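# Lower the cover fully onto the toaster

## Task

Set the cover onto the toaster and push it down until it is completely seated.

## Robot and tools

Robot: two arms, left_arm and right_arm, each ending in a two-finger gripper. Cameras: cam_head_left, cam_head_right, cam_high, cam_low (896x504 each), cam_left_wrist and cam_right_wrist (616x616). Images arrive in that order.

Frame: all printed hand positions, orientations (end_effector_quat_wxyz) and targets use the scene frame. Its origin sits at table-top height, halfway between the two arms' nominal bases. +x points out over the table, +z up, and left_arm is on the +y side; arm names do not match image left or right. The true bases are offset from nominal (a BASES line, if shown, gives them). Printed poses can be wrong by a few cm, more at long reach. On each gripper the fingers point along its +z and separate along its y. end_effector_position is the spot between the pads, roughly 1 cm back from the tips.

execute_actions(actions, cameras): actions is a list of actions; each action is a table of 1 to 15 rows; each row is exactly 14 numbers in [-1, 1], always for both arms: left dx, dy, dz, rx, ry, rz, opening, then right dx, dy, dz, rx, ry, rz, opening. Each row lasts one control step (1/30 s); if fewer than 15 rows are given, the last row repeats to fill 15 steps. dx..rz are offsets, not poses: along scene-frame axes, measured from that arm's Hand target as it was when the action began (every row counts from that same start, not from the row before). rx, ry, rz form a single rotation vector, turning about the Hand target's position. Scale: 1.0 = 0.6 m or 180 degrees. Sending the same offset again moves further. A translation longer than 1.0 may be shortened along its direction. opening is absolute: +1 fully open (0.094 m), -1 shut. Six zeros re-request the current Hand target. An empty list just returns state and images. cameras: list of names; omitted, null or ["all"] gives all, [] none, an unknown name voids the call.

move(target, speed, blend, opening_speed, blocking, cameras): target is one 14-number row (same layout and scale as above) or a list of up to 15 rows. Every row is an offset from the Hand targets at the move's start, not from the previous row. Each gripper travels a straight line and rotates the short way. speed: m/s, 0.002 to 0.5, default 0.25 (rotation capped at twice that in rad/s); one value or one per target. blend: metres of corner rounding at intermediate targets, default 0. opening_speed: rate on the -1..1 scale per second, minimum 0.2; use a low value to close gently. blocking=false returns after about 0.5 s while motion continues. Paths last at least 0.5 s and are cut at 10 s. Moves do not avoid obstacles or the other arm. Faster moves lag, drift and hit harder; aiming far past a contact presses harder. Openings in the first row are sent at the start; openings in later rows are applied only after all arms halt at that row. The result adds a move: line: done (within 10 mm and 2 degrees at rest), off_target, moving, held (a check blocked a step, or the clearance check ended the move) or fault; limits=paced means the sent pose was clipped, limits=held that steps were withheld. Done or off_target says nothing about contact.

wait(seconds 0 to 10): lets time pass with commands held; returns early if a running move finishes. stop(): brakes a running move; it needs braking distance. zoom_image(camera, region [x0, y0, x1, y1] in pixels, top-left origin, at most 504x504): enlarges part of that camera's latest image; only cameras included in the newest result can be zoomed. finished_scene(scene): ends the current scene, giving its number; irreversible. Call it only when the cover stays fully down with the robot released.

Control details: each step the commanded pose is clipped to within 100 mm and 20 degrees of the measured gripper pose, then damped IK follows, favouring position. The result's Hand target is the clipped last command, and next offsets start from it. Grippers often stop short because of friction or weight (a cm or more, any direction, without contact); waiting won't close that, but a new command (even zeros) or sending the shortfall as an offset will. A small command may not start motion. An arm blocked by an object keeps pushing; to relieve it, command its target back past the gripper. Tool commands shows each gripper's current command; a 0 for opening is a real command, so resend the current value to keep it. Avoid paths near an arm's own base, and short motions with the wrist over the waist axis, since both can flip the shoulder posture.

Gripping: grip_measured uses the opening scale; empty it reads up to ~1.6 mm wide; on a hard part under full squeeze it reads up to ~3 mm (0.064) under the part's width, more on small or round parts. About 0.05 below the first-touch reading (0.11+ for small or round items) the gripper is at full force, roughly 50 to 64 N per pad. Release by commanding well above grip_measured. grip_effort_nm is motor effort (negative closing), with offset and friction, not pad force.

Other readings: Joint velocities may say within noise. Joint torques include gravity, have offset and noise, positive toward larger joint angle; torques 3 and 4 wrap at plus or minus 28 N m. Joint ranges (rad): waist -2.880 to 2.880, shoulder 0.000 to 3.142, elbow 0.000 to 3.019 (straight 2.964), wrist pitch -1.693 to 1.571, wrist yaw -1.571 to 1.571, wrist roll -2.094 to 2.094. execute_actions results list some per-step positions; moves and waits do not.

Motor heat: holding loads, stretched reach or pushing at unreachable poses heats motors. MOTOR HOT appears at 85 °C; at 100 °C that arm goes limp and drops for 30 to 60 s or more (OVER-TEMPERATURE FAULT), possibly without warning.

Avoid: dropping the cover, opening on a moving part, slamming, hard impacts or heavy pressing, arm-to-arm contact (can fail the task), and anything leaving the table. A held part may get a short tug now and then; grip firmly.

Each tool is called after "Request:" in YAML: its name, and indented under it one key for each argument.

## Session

Request:
execute_actions:
  actions: []

Scene clock: 0.00 s.
left_arm: end_effector_position=(+0.8167, +0.4024, +0.3455) grip_measured=+1.000 grip_effort_nm=n/a end_effector_quat_wxyz=(+0.461, -0.430, +0.774, -0.063) | right_arm: end_effector_position=(+0.1964, -0.4644, +0.2507) grip_measured=+1.000 grip_effort_nm=n/a end_effector_quat_wxyz=(-0.002, +0.125, +0.992, +0.026)
Joint positions: left_arm=[0.121 2.185 2.374 -0.807 -0.201 -0.783 0.094] | right_arm=[-0.96 1.164 1.053 -1.499 -0.034 -0.672 0.094]
Joint velocities: within noise
Joint torques (N m): no reading
Heat: left arm: hottest shoulder 30 °C; right arm: hottest shoulder 31 °C.
Hand target: left_arm +0.8174, +0.4026, +0.3706; +0.478, -0.427, +0.764, -0.070 | right_arm +0.2003, -0.4695, +0.2586; +0.006, +0.125, +0.992, +0.018
Tool commands: left_gripper/opening=+1.0 right_gripper/opening=+1.0

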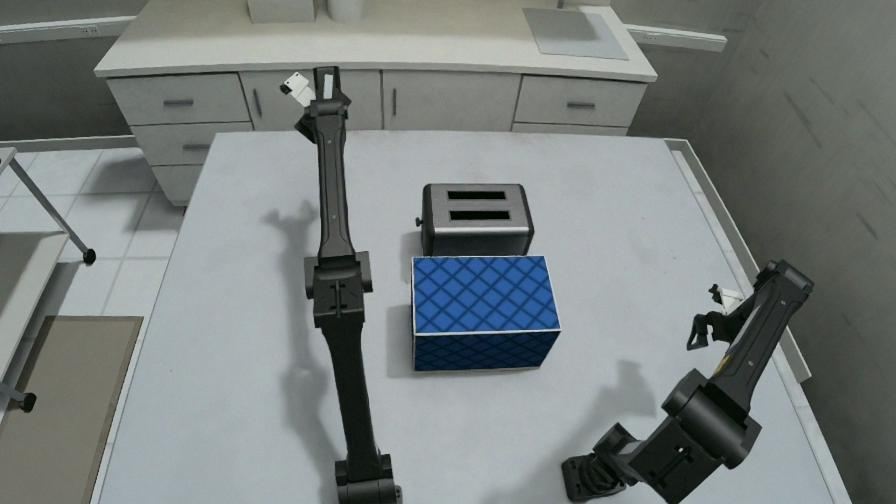

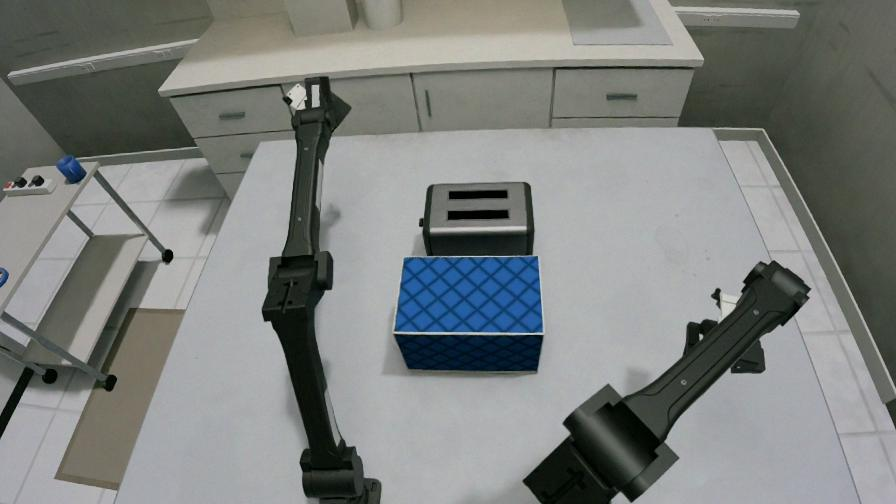

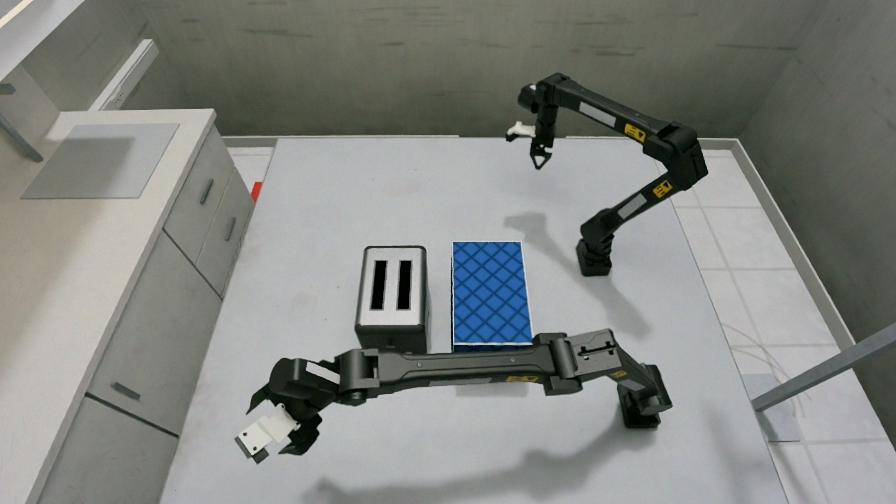

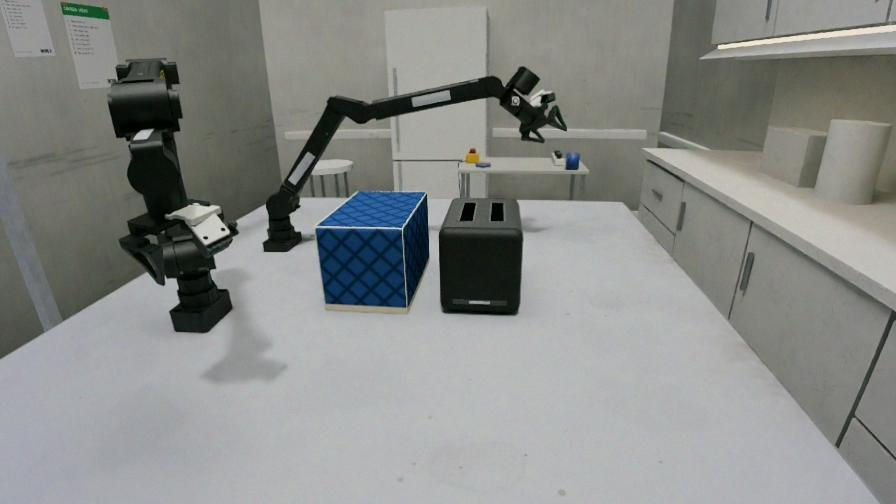

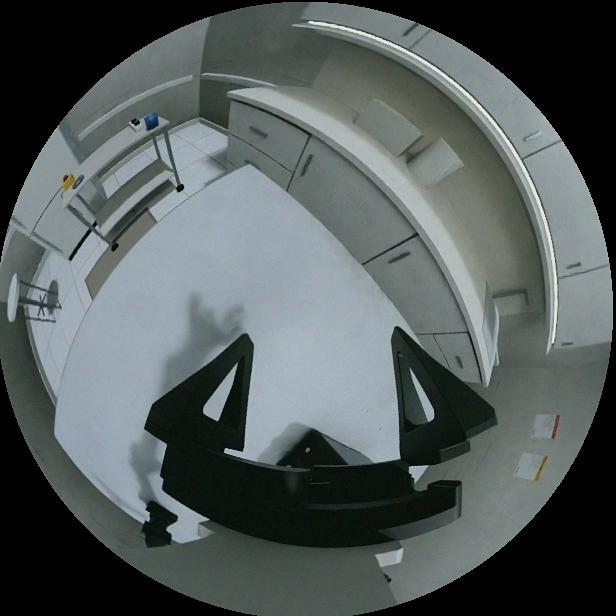

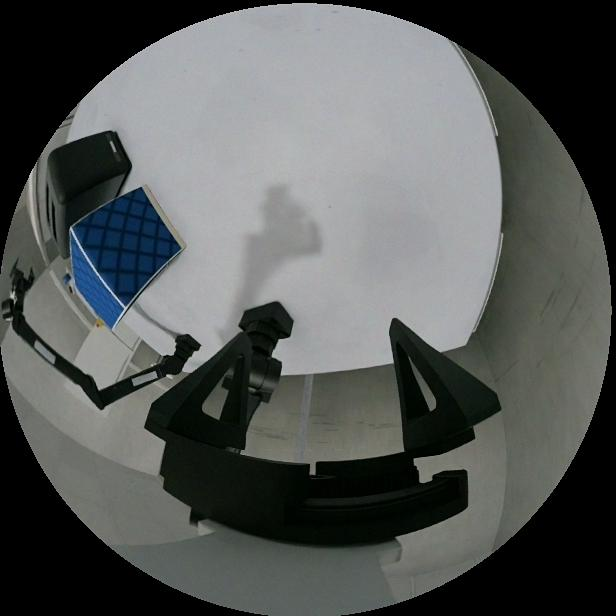

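Request:
move:
  target:
    - [-0.722,-0.313,-0.143,-0.159,0.194,-0.404,1,0.306,0.424,0.044,0.236,-0.027,0.077,1]
    - [-0.722,-0.4,-0.2425,-0.159,0.194,-0.404,1,0.3,0.5115,-0.059,0.236,-0.027,0.077,1]
  speed: [0.25,0.08]

Scene clock: 13.50 s.
left_arm: end_effector_position=(+0.3844, +0.1684, +0.2135) grip_measured=+1.000 grip_effort_nm=0.007 end_effector_quat_wxyz=(-0.012, -0.009, +0.924, -0.383) | right_arm: end_effector_position=(+0.3822, -0.1674, +0.2282) grip_measured=+1.000 grip_effort_nm=-0.002 end_effector_quat_wxyz=(+0.007, -0.004, +0.925, +0.379)
Joint positions: left_arm=[0.067 1.525 1.214 -1.355 0.782 0.092 0.094] | right_arm=[-0.204 1.407 1.075 -1.386 -0.766 -0.235 0.094]
Joint velocities: within noise
Joint torques (N m): left_arm=[-1.03 -16.03 6.86 0.28 0.58 0.05] | right_arm=[-0.09 -7.88 7.3 0.17 -0.62 0.22]
Heat: left arm: hottest elbow 32 °C; right arm: hottest shoulder 31 °C.
Hand target: left_arm +0.3842, +0.1627, +0.2250; +0.002, +0.000, +0.924, -0.383 | right_arm +0.3802, -0.1626, +0.2230; -0.001, +0.000, +0.924, +0.381
Off the commanded pose: left_arm 0.013 m, 2 deg | right_arm 0.007 m, 1 deg.
move: off_target (left_arm)

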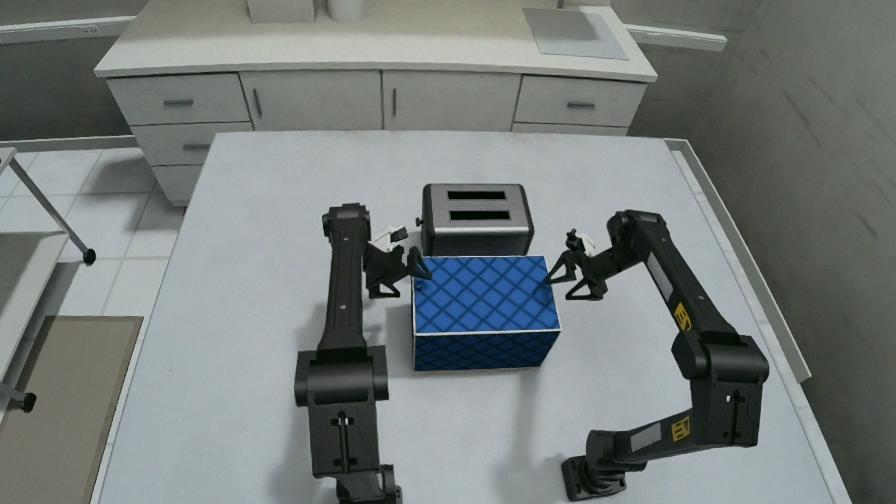

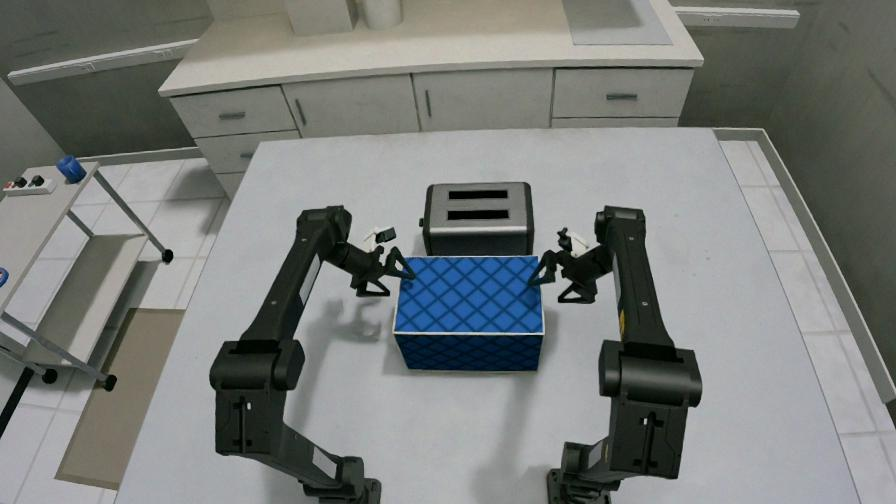

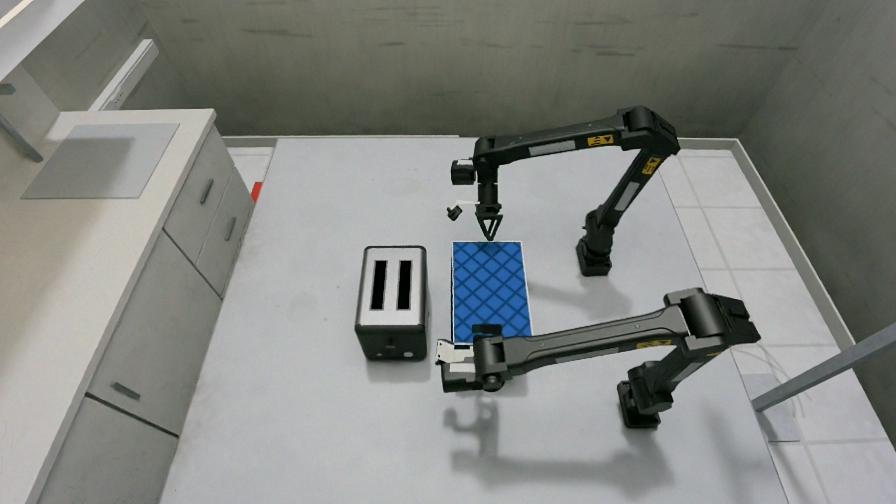

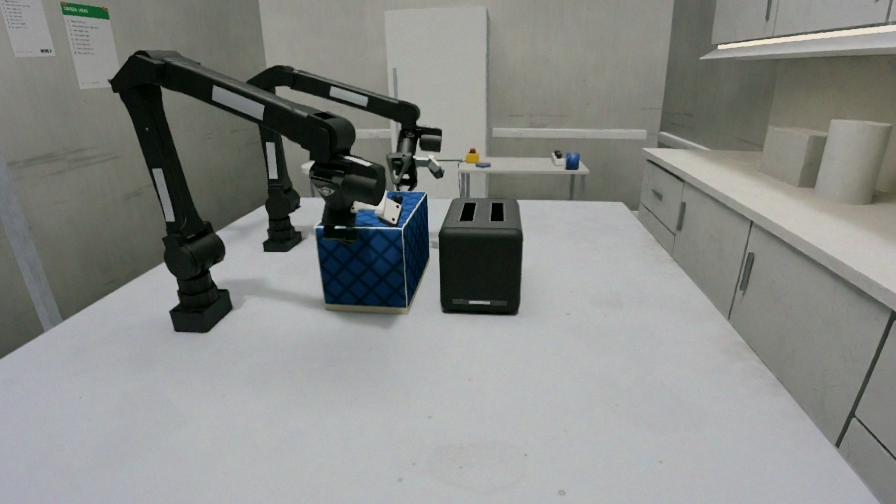

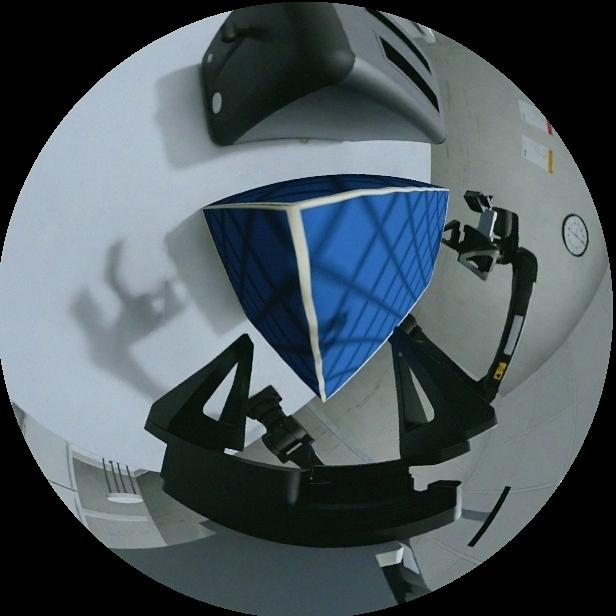

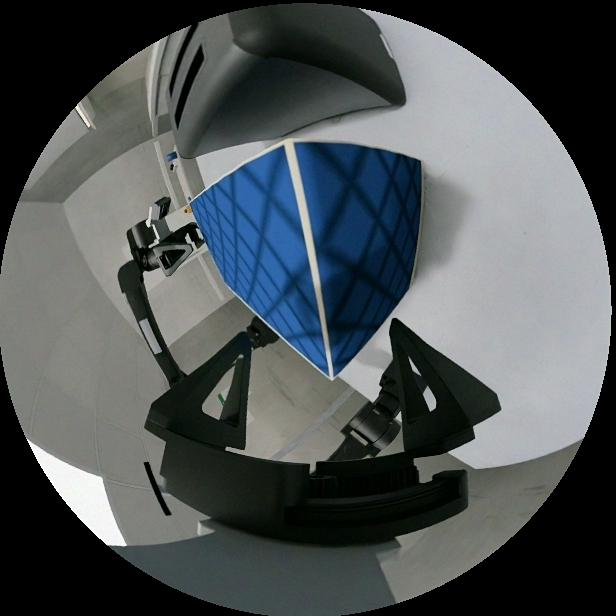

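Request:
move:
  target:
    - [-0.004,-0.038,-0.003,0,0,0,1,0,0.038,-0.038,0,0,0,1]
    - [-0.004,-0.038,-0.003,0,0,0,-1,0,0.038,-0.038,0,0,0,-1]
  speed: 0.06
  opening_speed: 0.5

Scene clock: 25.00 s.
left_arm: end_effector_position=(+0.3819, +0.1452, +0.2114) grip_measured=-0.922 grip_effort_nm=-0.979 end_effector_quat_wxyz=(-0.013, -0.009, +0.924, -0.382) | right_arm: end_effector_position=(+0.3824, -0.1441, +0.2068) grip_measured=-0.924 grip_effort_nm=-0.989 end_effector_quat_wxyz=(+0.009, -0.004, +0.925, +0.380)
Joint positions: left_arm=[0.012 1.508 1.19 -1.294 0.784 0.015 0.004] | right_arm=[-0.143 1.407 1.015 -1.265 -0.777 -0.15 0.004]
Joint velocities: within noise
Joint torques (N m): left_arm=[-0.91 -15.91 7.09 0.32 0.58 0.05] | right_arm=[-0.21 -7.65 7.3 0.29 -0.52 0.22]
Heat: left arm: hottest elbow 33 °C; right arm: hottest shoulder 32 °C.
Hand target: left_arm +0.3818, +0.1398, +0.2233; +0.002, +0.000, +0.924, -0.383 | right_arm +0.3803, -0.1398, +0.2002; -0.001, +0.000, +0.924, +0.381
Off the commanded pose: left_arm 0.013 m, 2 deg | right_arm 0.008 m, 1 deg.
move: off_target (left_arm); target 2's new opening was sent with left_arm's hand 0.013 m and 2 deg from that target

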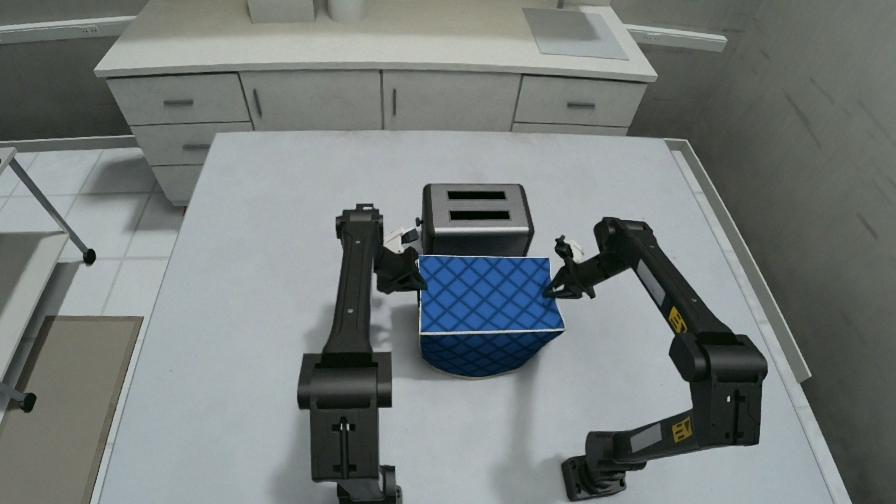

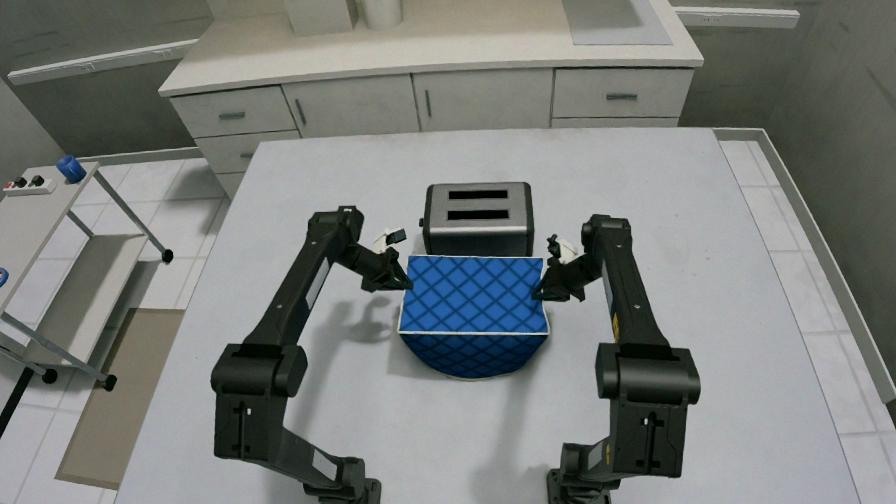

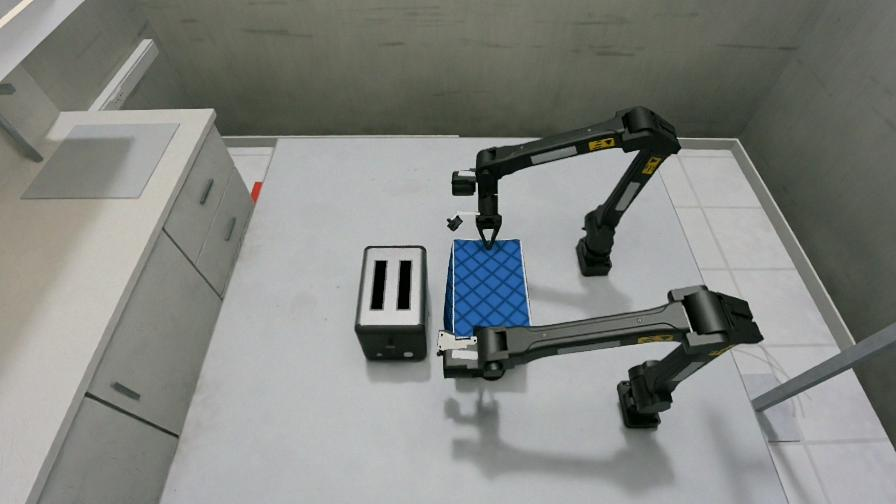

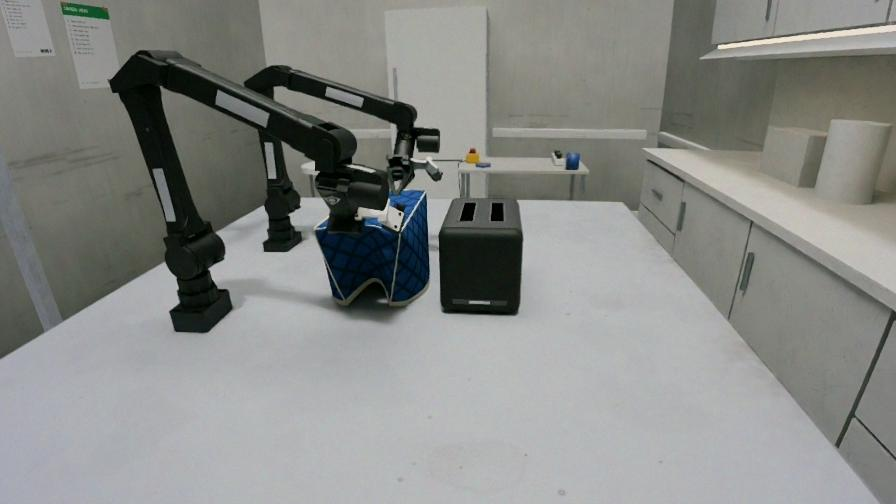

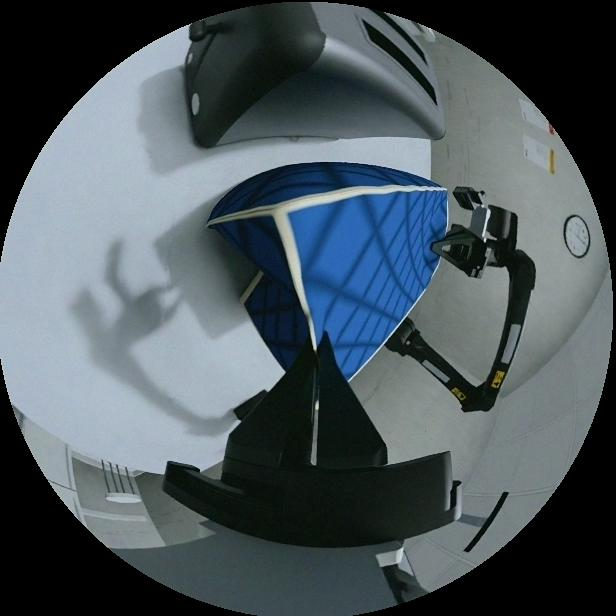

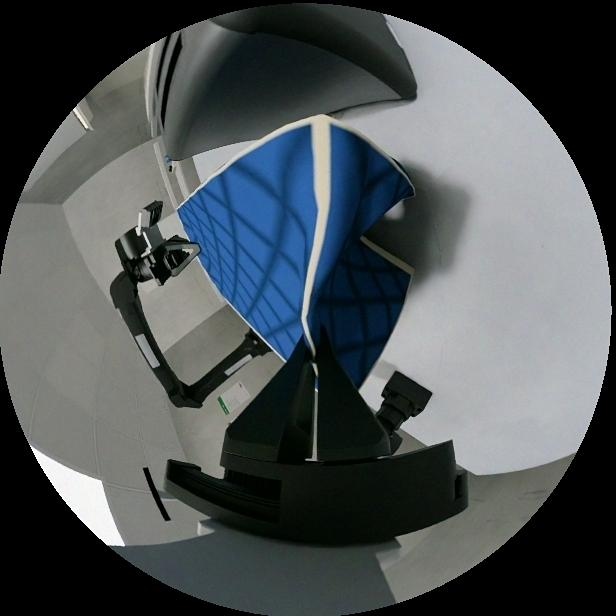

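Request:
move:
  target:
    - [0,0.025,0.12,0,0,0,-1,0,-0.025,0.13,0,0,0,-1]
    - [0.005,0.045,0.24,0.32,0,0,-1,0.01,-0.045,0.255,-0.32,0,0,-1]
  speed: 0.1
  blend: 0.03

Scene clock: 34.67 s.
left_arm: end_effector_position=(+0.3787, +0.1388, +0.3337) grip_measured=-0.925 grip_effort_nm=-1.033 end_effector_quat_wxyz=(+0.039, +0.031, +0.996, +0.068) | right_arm: end_effector_position=(+0.3798, -0.1411, +0.3350) grip_measured=-0.928 grip_effort_nm=-1.033 end_effector_quat_wxyz=(+0.022, -0.032, +0.997, -0.072)
Joint positions: left_arm=[-0.345 1.464 1.594 -1.668 -0.154 -0.276 0.004] | right_arm=[0.254 1.331 1.412 -1.646 0.15 0.226 0.003]
Joint velocities: within noise
Joint torques (N m): left_arm=[2.84 -15.85 10.4 -0.72 -2.21 0.02] | right_arm=[-3.96 -8.41 12.41 -0.88 2.64 0.35]
Heat: left arm: hottest elbow 34 °C; right arm: hottest shoulder 32 °C.
Hand target: left_arm +0.3849, +0.1668, +0.3672; +0.002, +0.001, +0.994, +0.109 | right_arm +0.3863, -0.1667, +0.3532; -0.001, +0.001, +0.994, -0.111
Off the commanded pose: left_arm 0.044 m, 7 deg | right_arm 0.032 m, 6 deg.
joint sent to its limit (left arm) — joint 4 (wrist pitch), lower limit. The joint targets are off in orientation, not in position.
joint sent to its limit (right arm) — joint 4 (wrist pitch), lower limit. The joint targets are off in orientation, not in position.
move: off_target (left_arm, right_arm)

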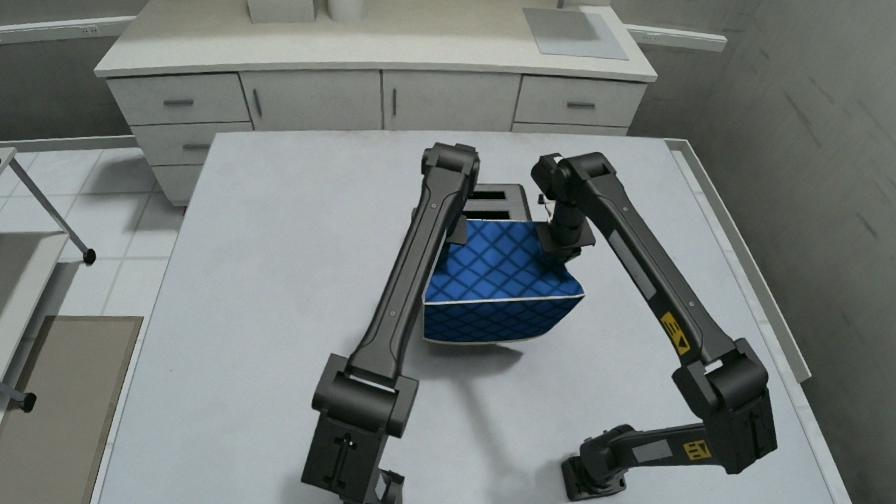

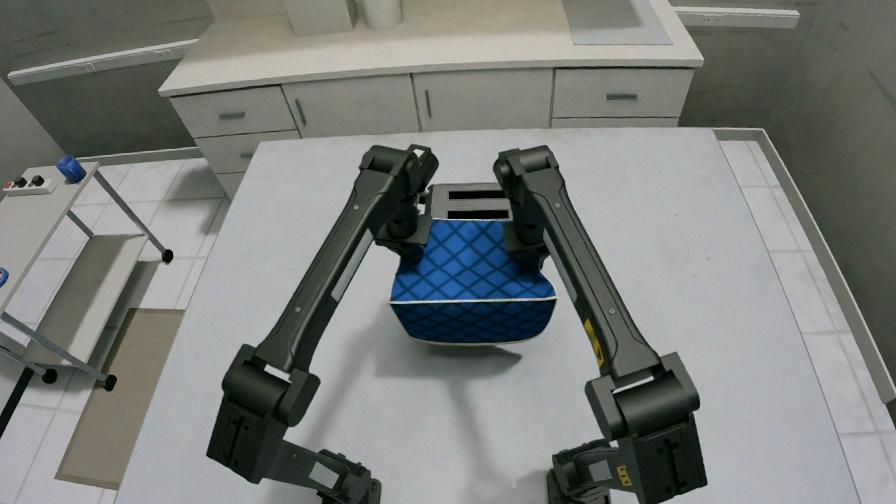

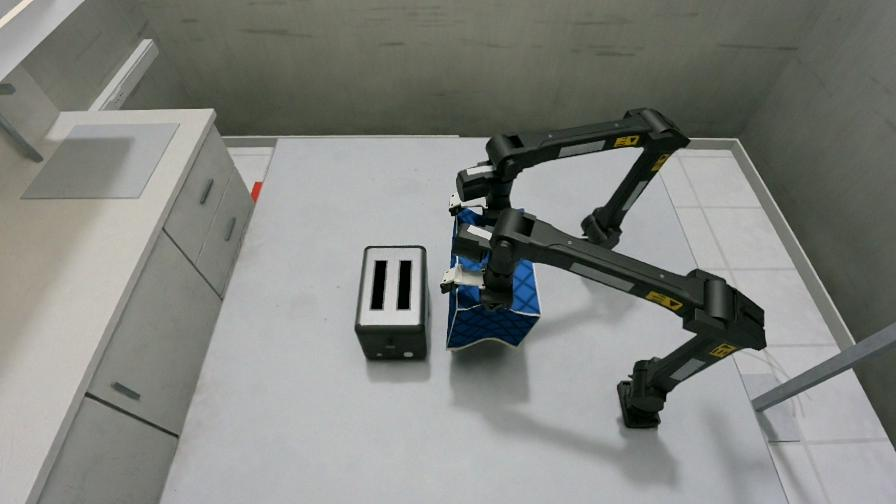

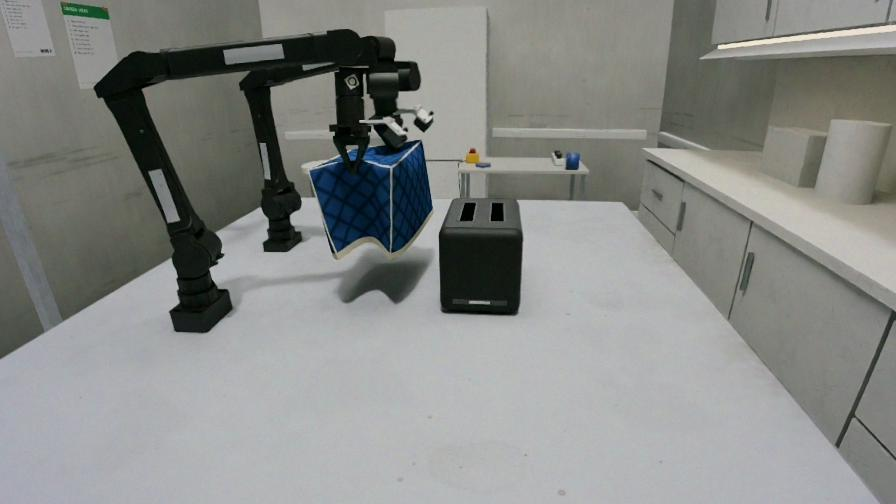

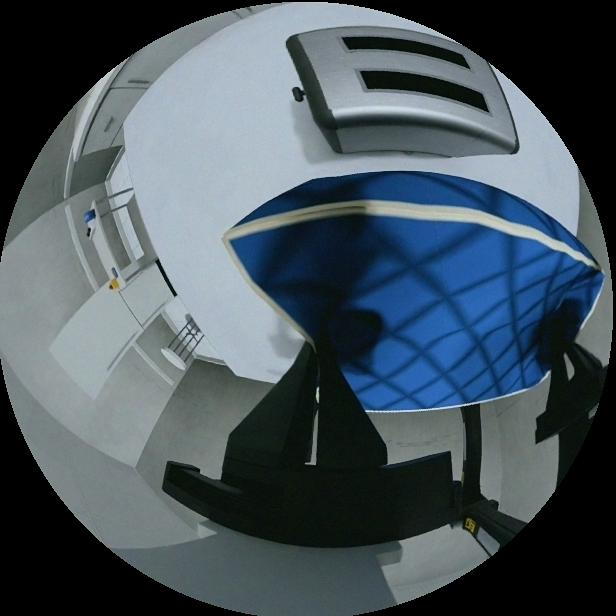

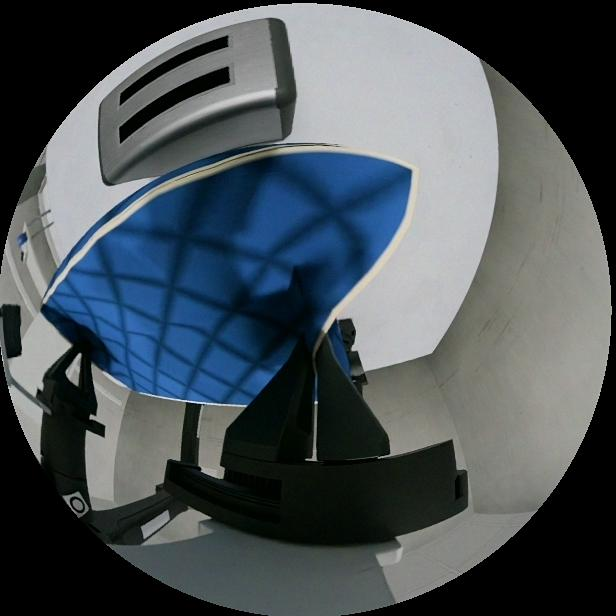

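Request:
move:
  target:
    - [0.03,0,0.165,0.05,0,0,-1,0.03,0,0.19,-0.05,0,0,-1]
    - [0.277,0,0.165,0.05,0,0,-1,0.277,0,0.19,-0.05,0,0,-1]
  speed: 0.1
  blend: 0.02

Scene clock: 42.07 s.
left_arm: end_effector_position=(+0.5436, +0.1354, +0.4479) grip_measured=-0.925 grip_effort_nm=-1.028 end_effector_quat_wxyz=(+0.210, +0.050, +0.967, +0.133) | right_arm: end_effector_position=(+0.5407, -0.1393, +0.4493) grip_measured=-0.928 grip_effort_nm=-1.033 end_effector_quat_wxyz=(+0.167, -0.049, +0.974, -0.148)
Joint positions: left_arm=[-0.316 1.787 2.244 -1.67 -0.361 -0.142 0.004] | right_arm=[0.236 1.64 2.01 -1.666 0.361 0.122 0.003]
Joint velocities: within noise
Joint torques (N m): left_arm=[3.31 -18.26 10.41 -0.08 -1.18 0.36] | right_arm=[-4.48 -11.34 13.93 0.14 1.46 -0.01]
Heat: left arm: hottest elbow 35 °C; right arm: hottest shoulder 32 °C.
Hand target: left_arm +0.5510, +0.1668, +0.4662; +0.047, +0.011, +0.983, +0.176 | right_arm +0.5524, -0.1667, +0.4673; +0.005, -0.001, +0.982, -0.188
Off the commanded pose: left_arm 0.037 m, 25 deg; orientation clipped | right_arm 0.035 m, 21 deg; orientation clipped.
joint sent to its limit (left arm) — joint 4 (wrist pitch), lower limit. The joint targets are off in orientation, not in position.
joint sent to its limit (right arm) — joint 4 (wrist pitch), lower limit. The joint targets are off in orientation, not in position.
move: off_target (left_arm, right_arm); limits=paced

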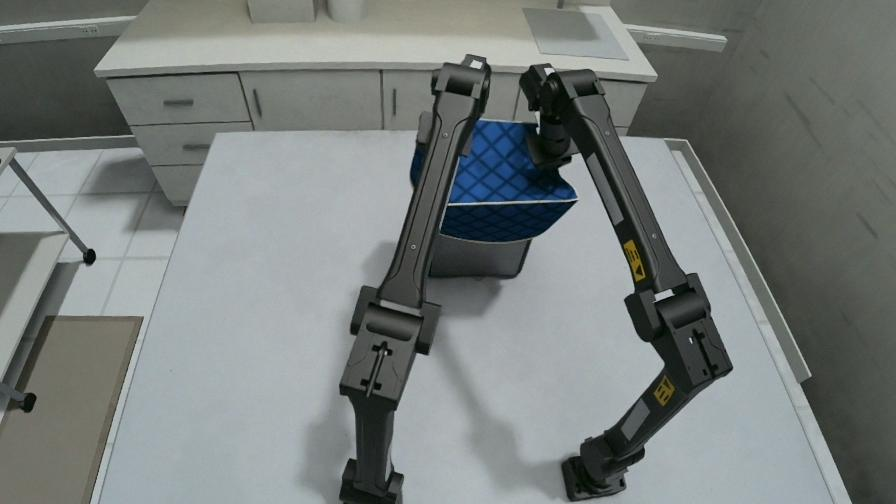

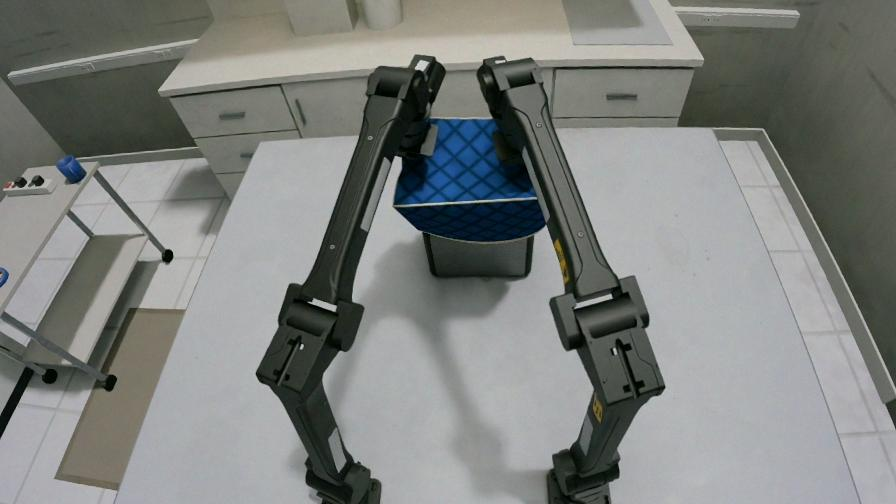

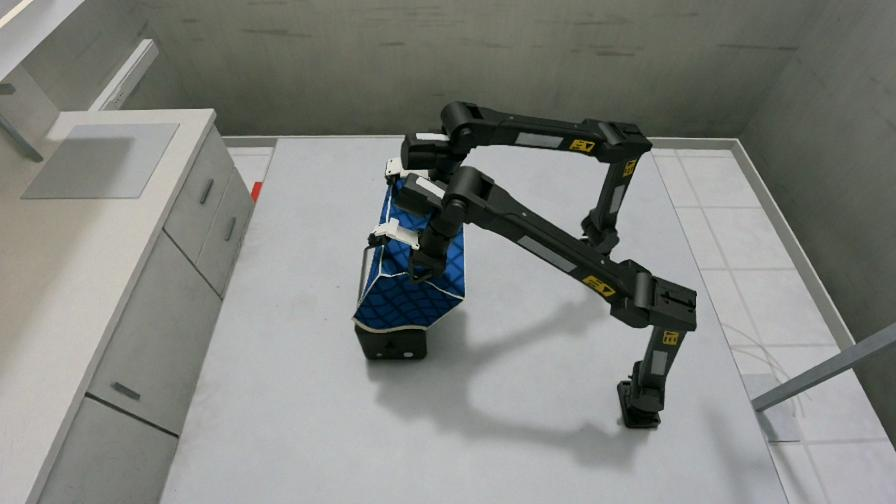

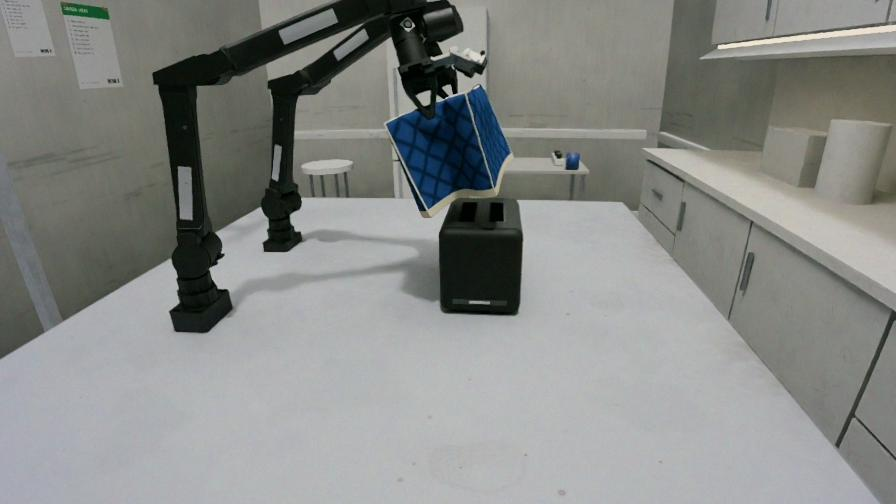

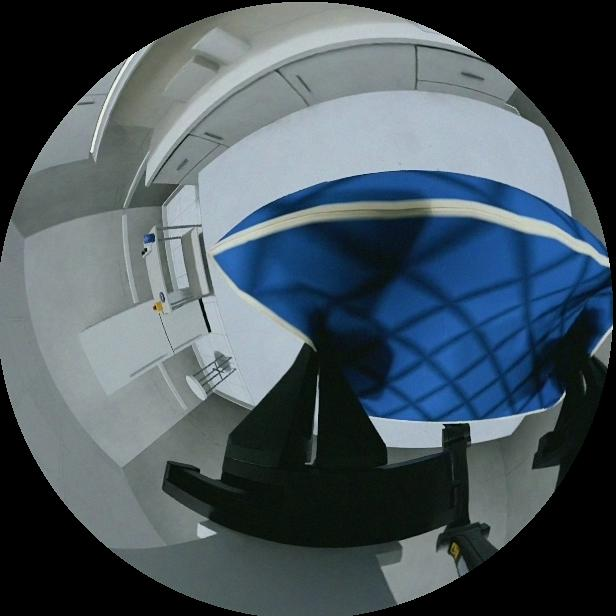

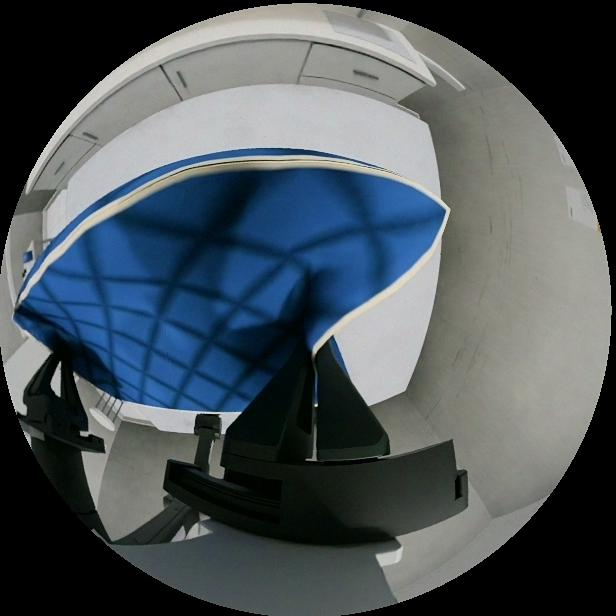

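Request:
move:
  target:
    - [0.02,0.035,0.01,0,0,0,-1,0.02,0.035,0.01,0,0,0,-1]
    - [0.082,0.035,-0.06,0,0,0,-1,0.082,0.035,-0.06,0,0,0,-1]
  speed: 0.08

Scene clock: 54.07 s.
left_arm: end_effector_position=(+0.5906, +0.1545, +0.4162) grip_measured=-0.925 grip_effort_nm=-1.033 end_effector_quat_wxyz=(+0.191, +0.048, +0.970, +0.144) | right_arm: end_effector_position=(+0.5875, -0.1197, +0.4183) grip_measured=-0.928 grip_effort_nm=-1.038 end_effector_quat_wxyz=(+0.152, -0.058, +0.975, -0.153)
Joint positions: left_arm=[-0.264 1.918 2.354 -1.675 -0.359 -0.098 0.004] | right_arm=[0.248 1.786 2.124 -1.668 0.367 0.121 0.003]
Joint velocities: within noise
Joint torques (N m): left_arm=[3.37 -20.01 10.35 -0.03 -1.08 0.31] | right_arm=[-4.31 -12.81 13.76 0.17 1.3 0.28]
Heat: left arm: hottest elbow 36 °C; right arm: hottest shoulder 32 °C.
Hand target: left_arm +0.6002, +0.1876, +0.4303; +0.047, +0.011, +0.983, +0.176 | right_arm +0.6017, -0.1457, +0.4312; +0.005, -0.001, +0.982, -0.188
Off the commanded pose: left_arm 0.037 m, 18 deg | right_arm 0.032 m, 19 deg.
joint sent to its limit (left arm) — joint 4 (wrist pitch), lower limit. The joint targets are off in orientation, not in position.
joint sent to its limit (right arm) — joint 4 (wrist pitch), lower limit. The joint targets are off in orientation, not in position.
move: off_target (left_arm, right_arm); limits=paced

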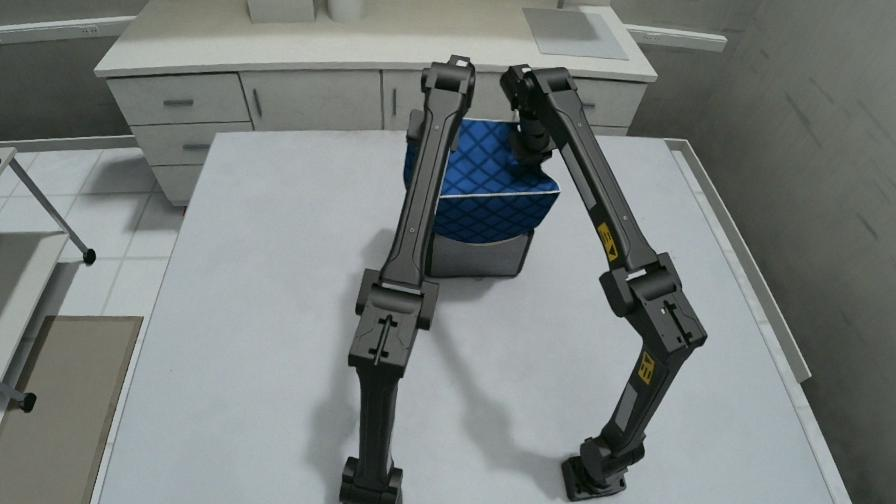

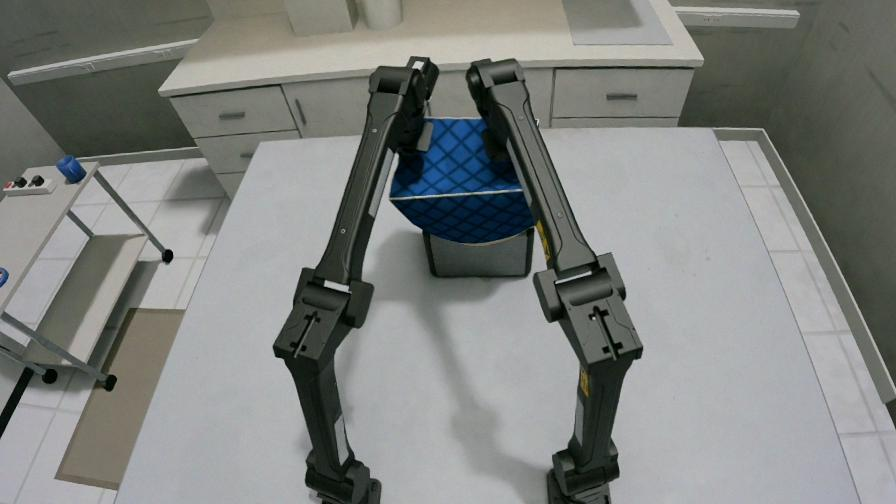

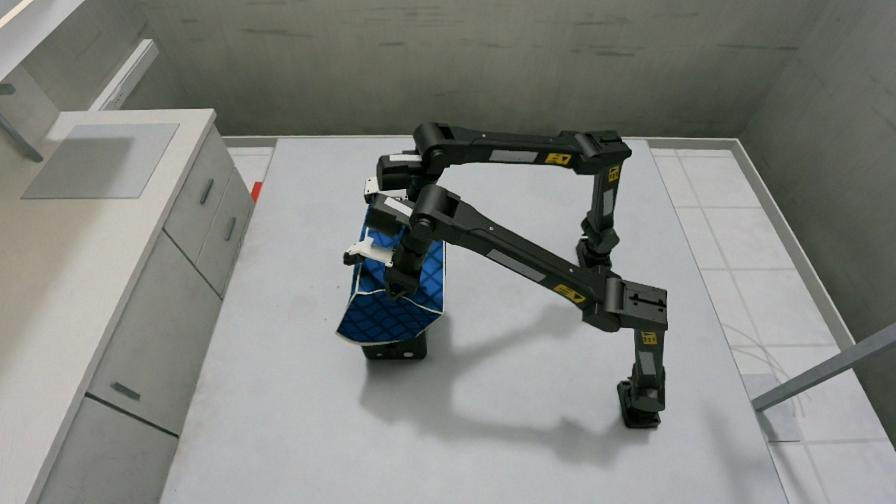

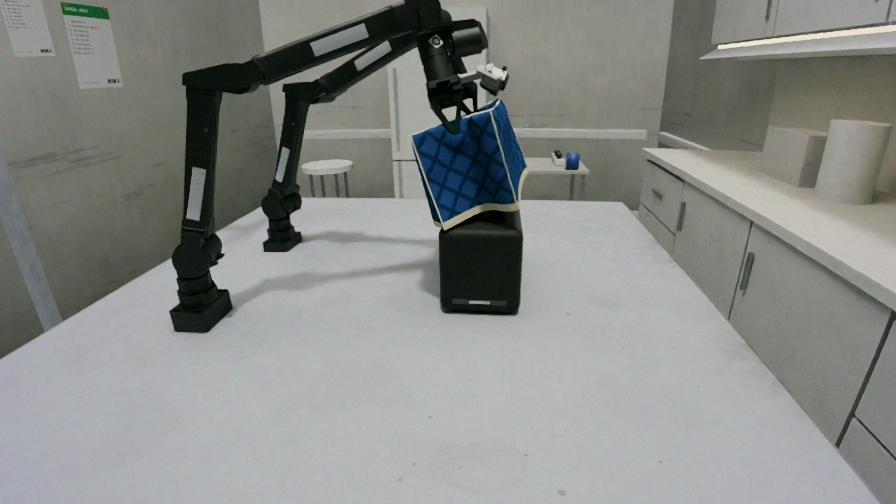

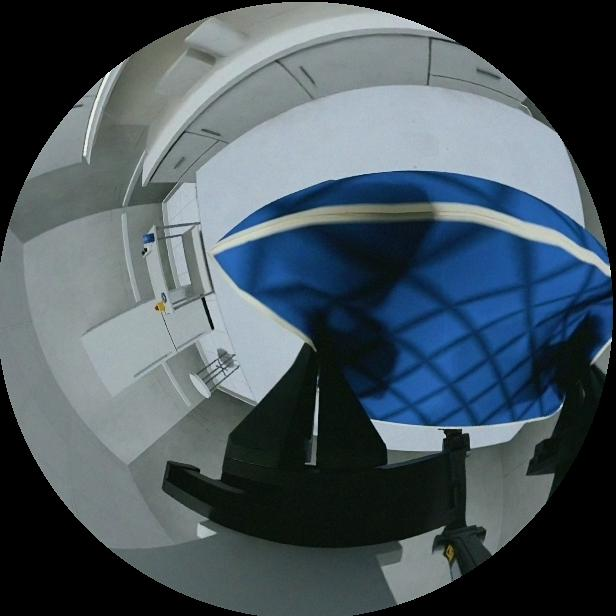

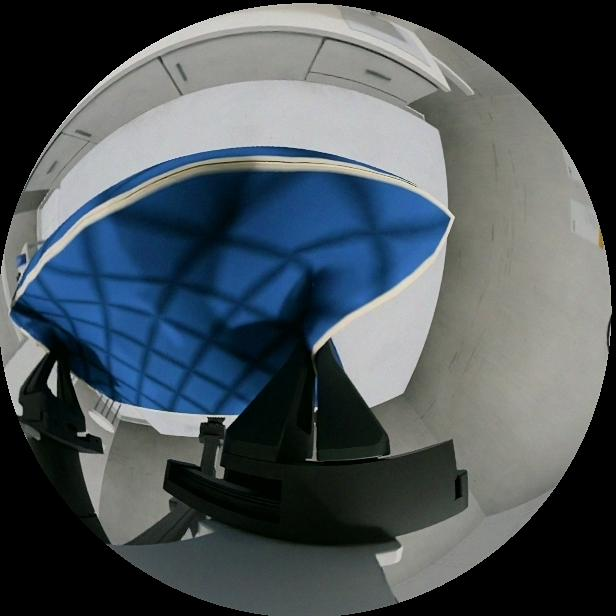

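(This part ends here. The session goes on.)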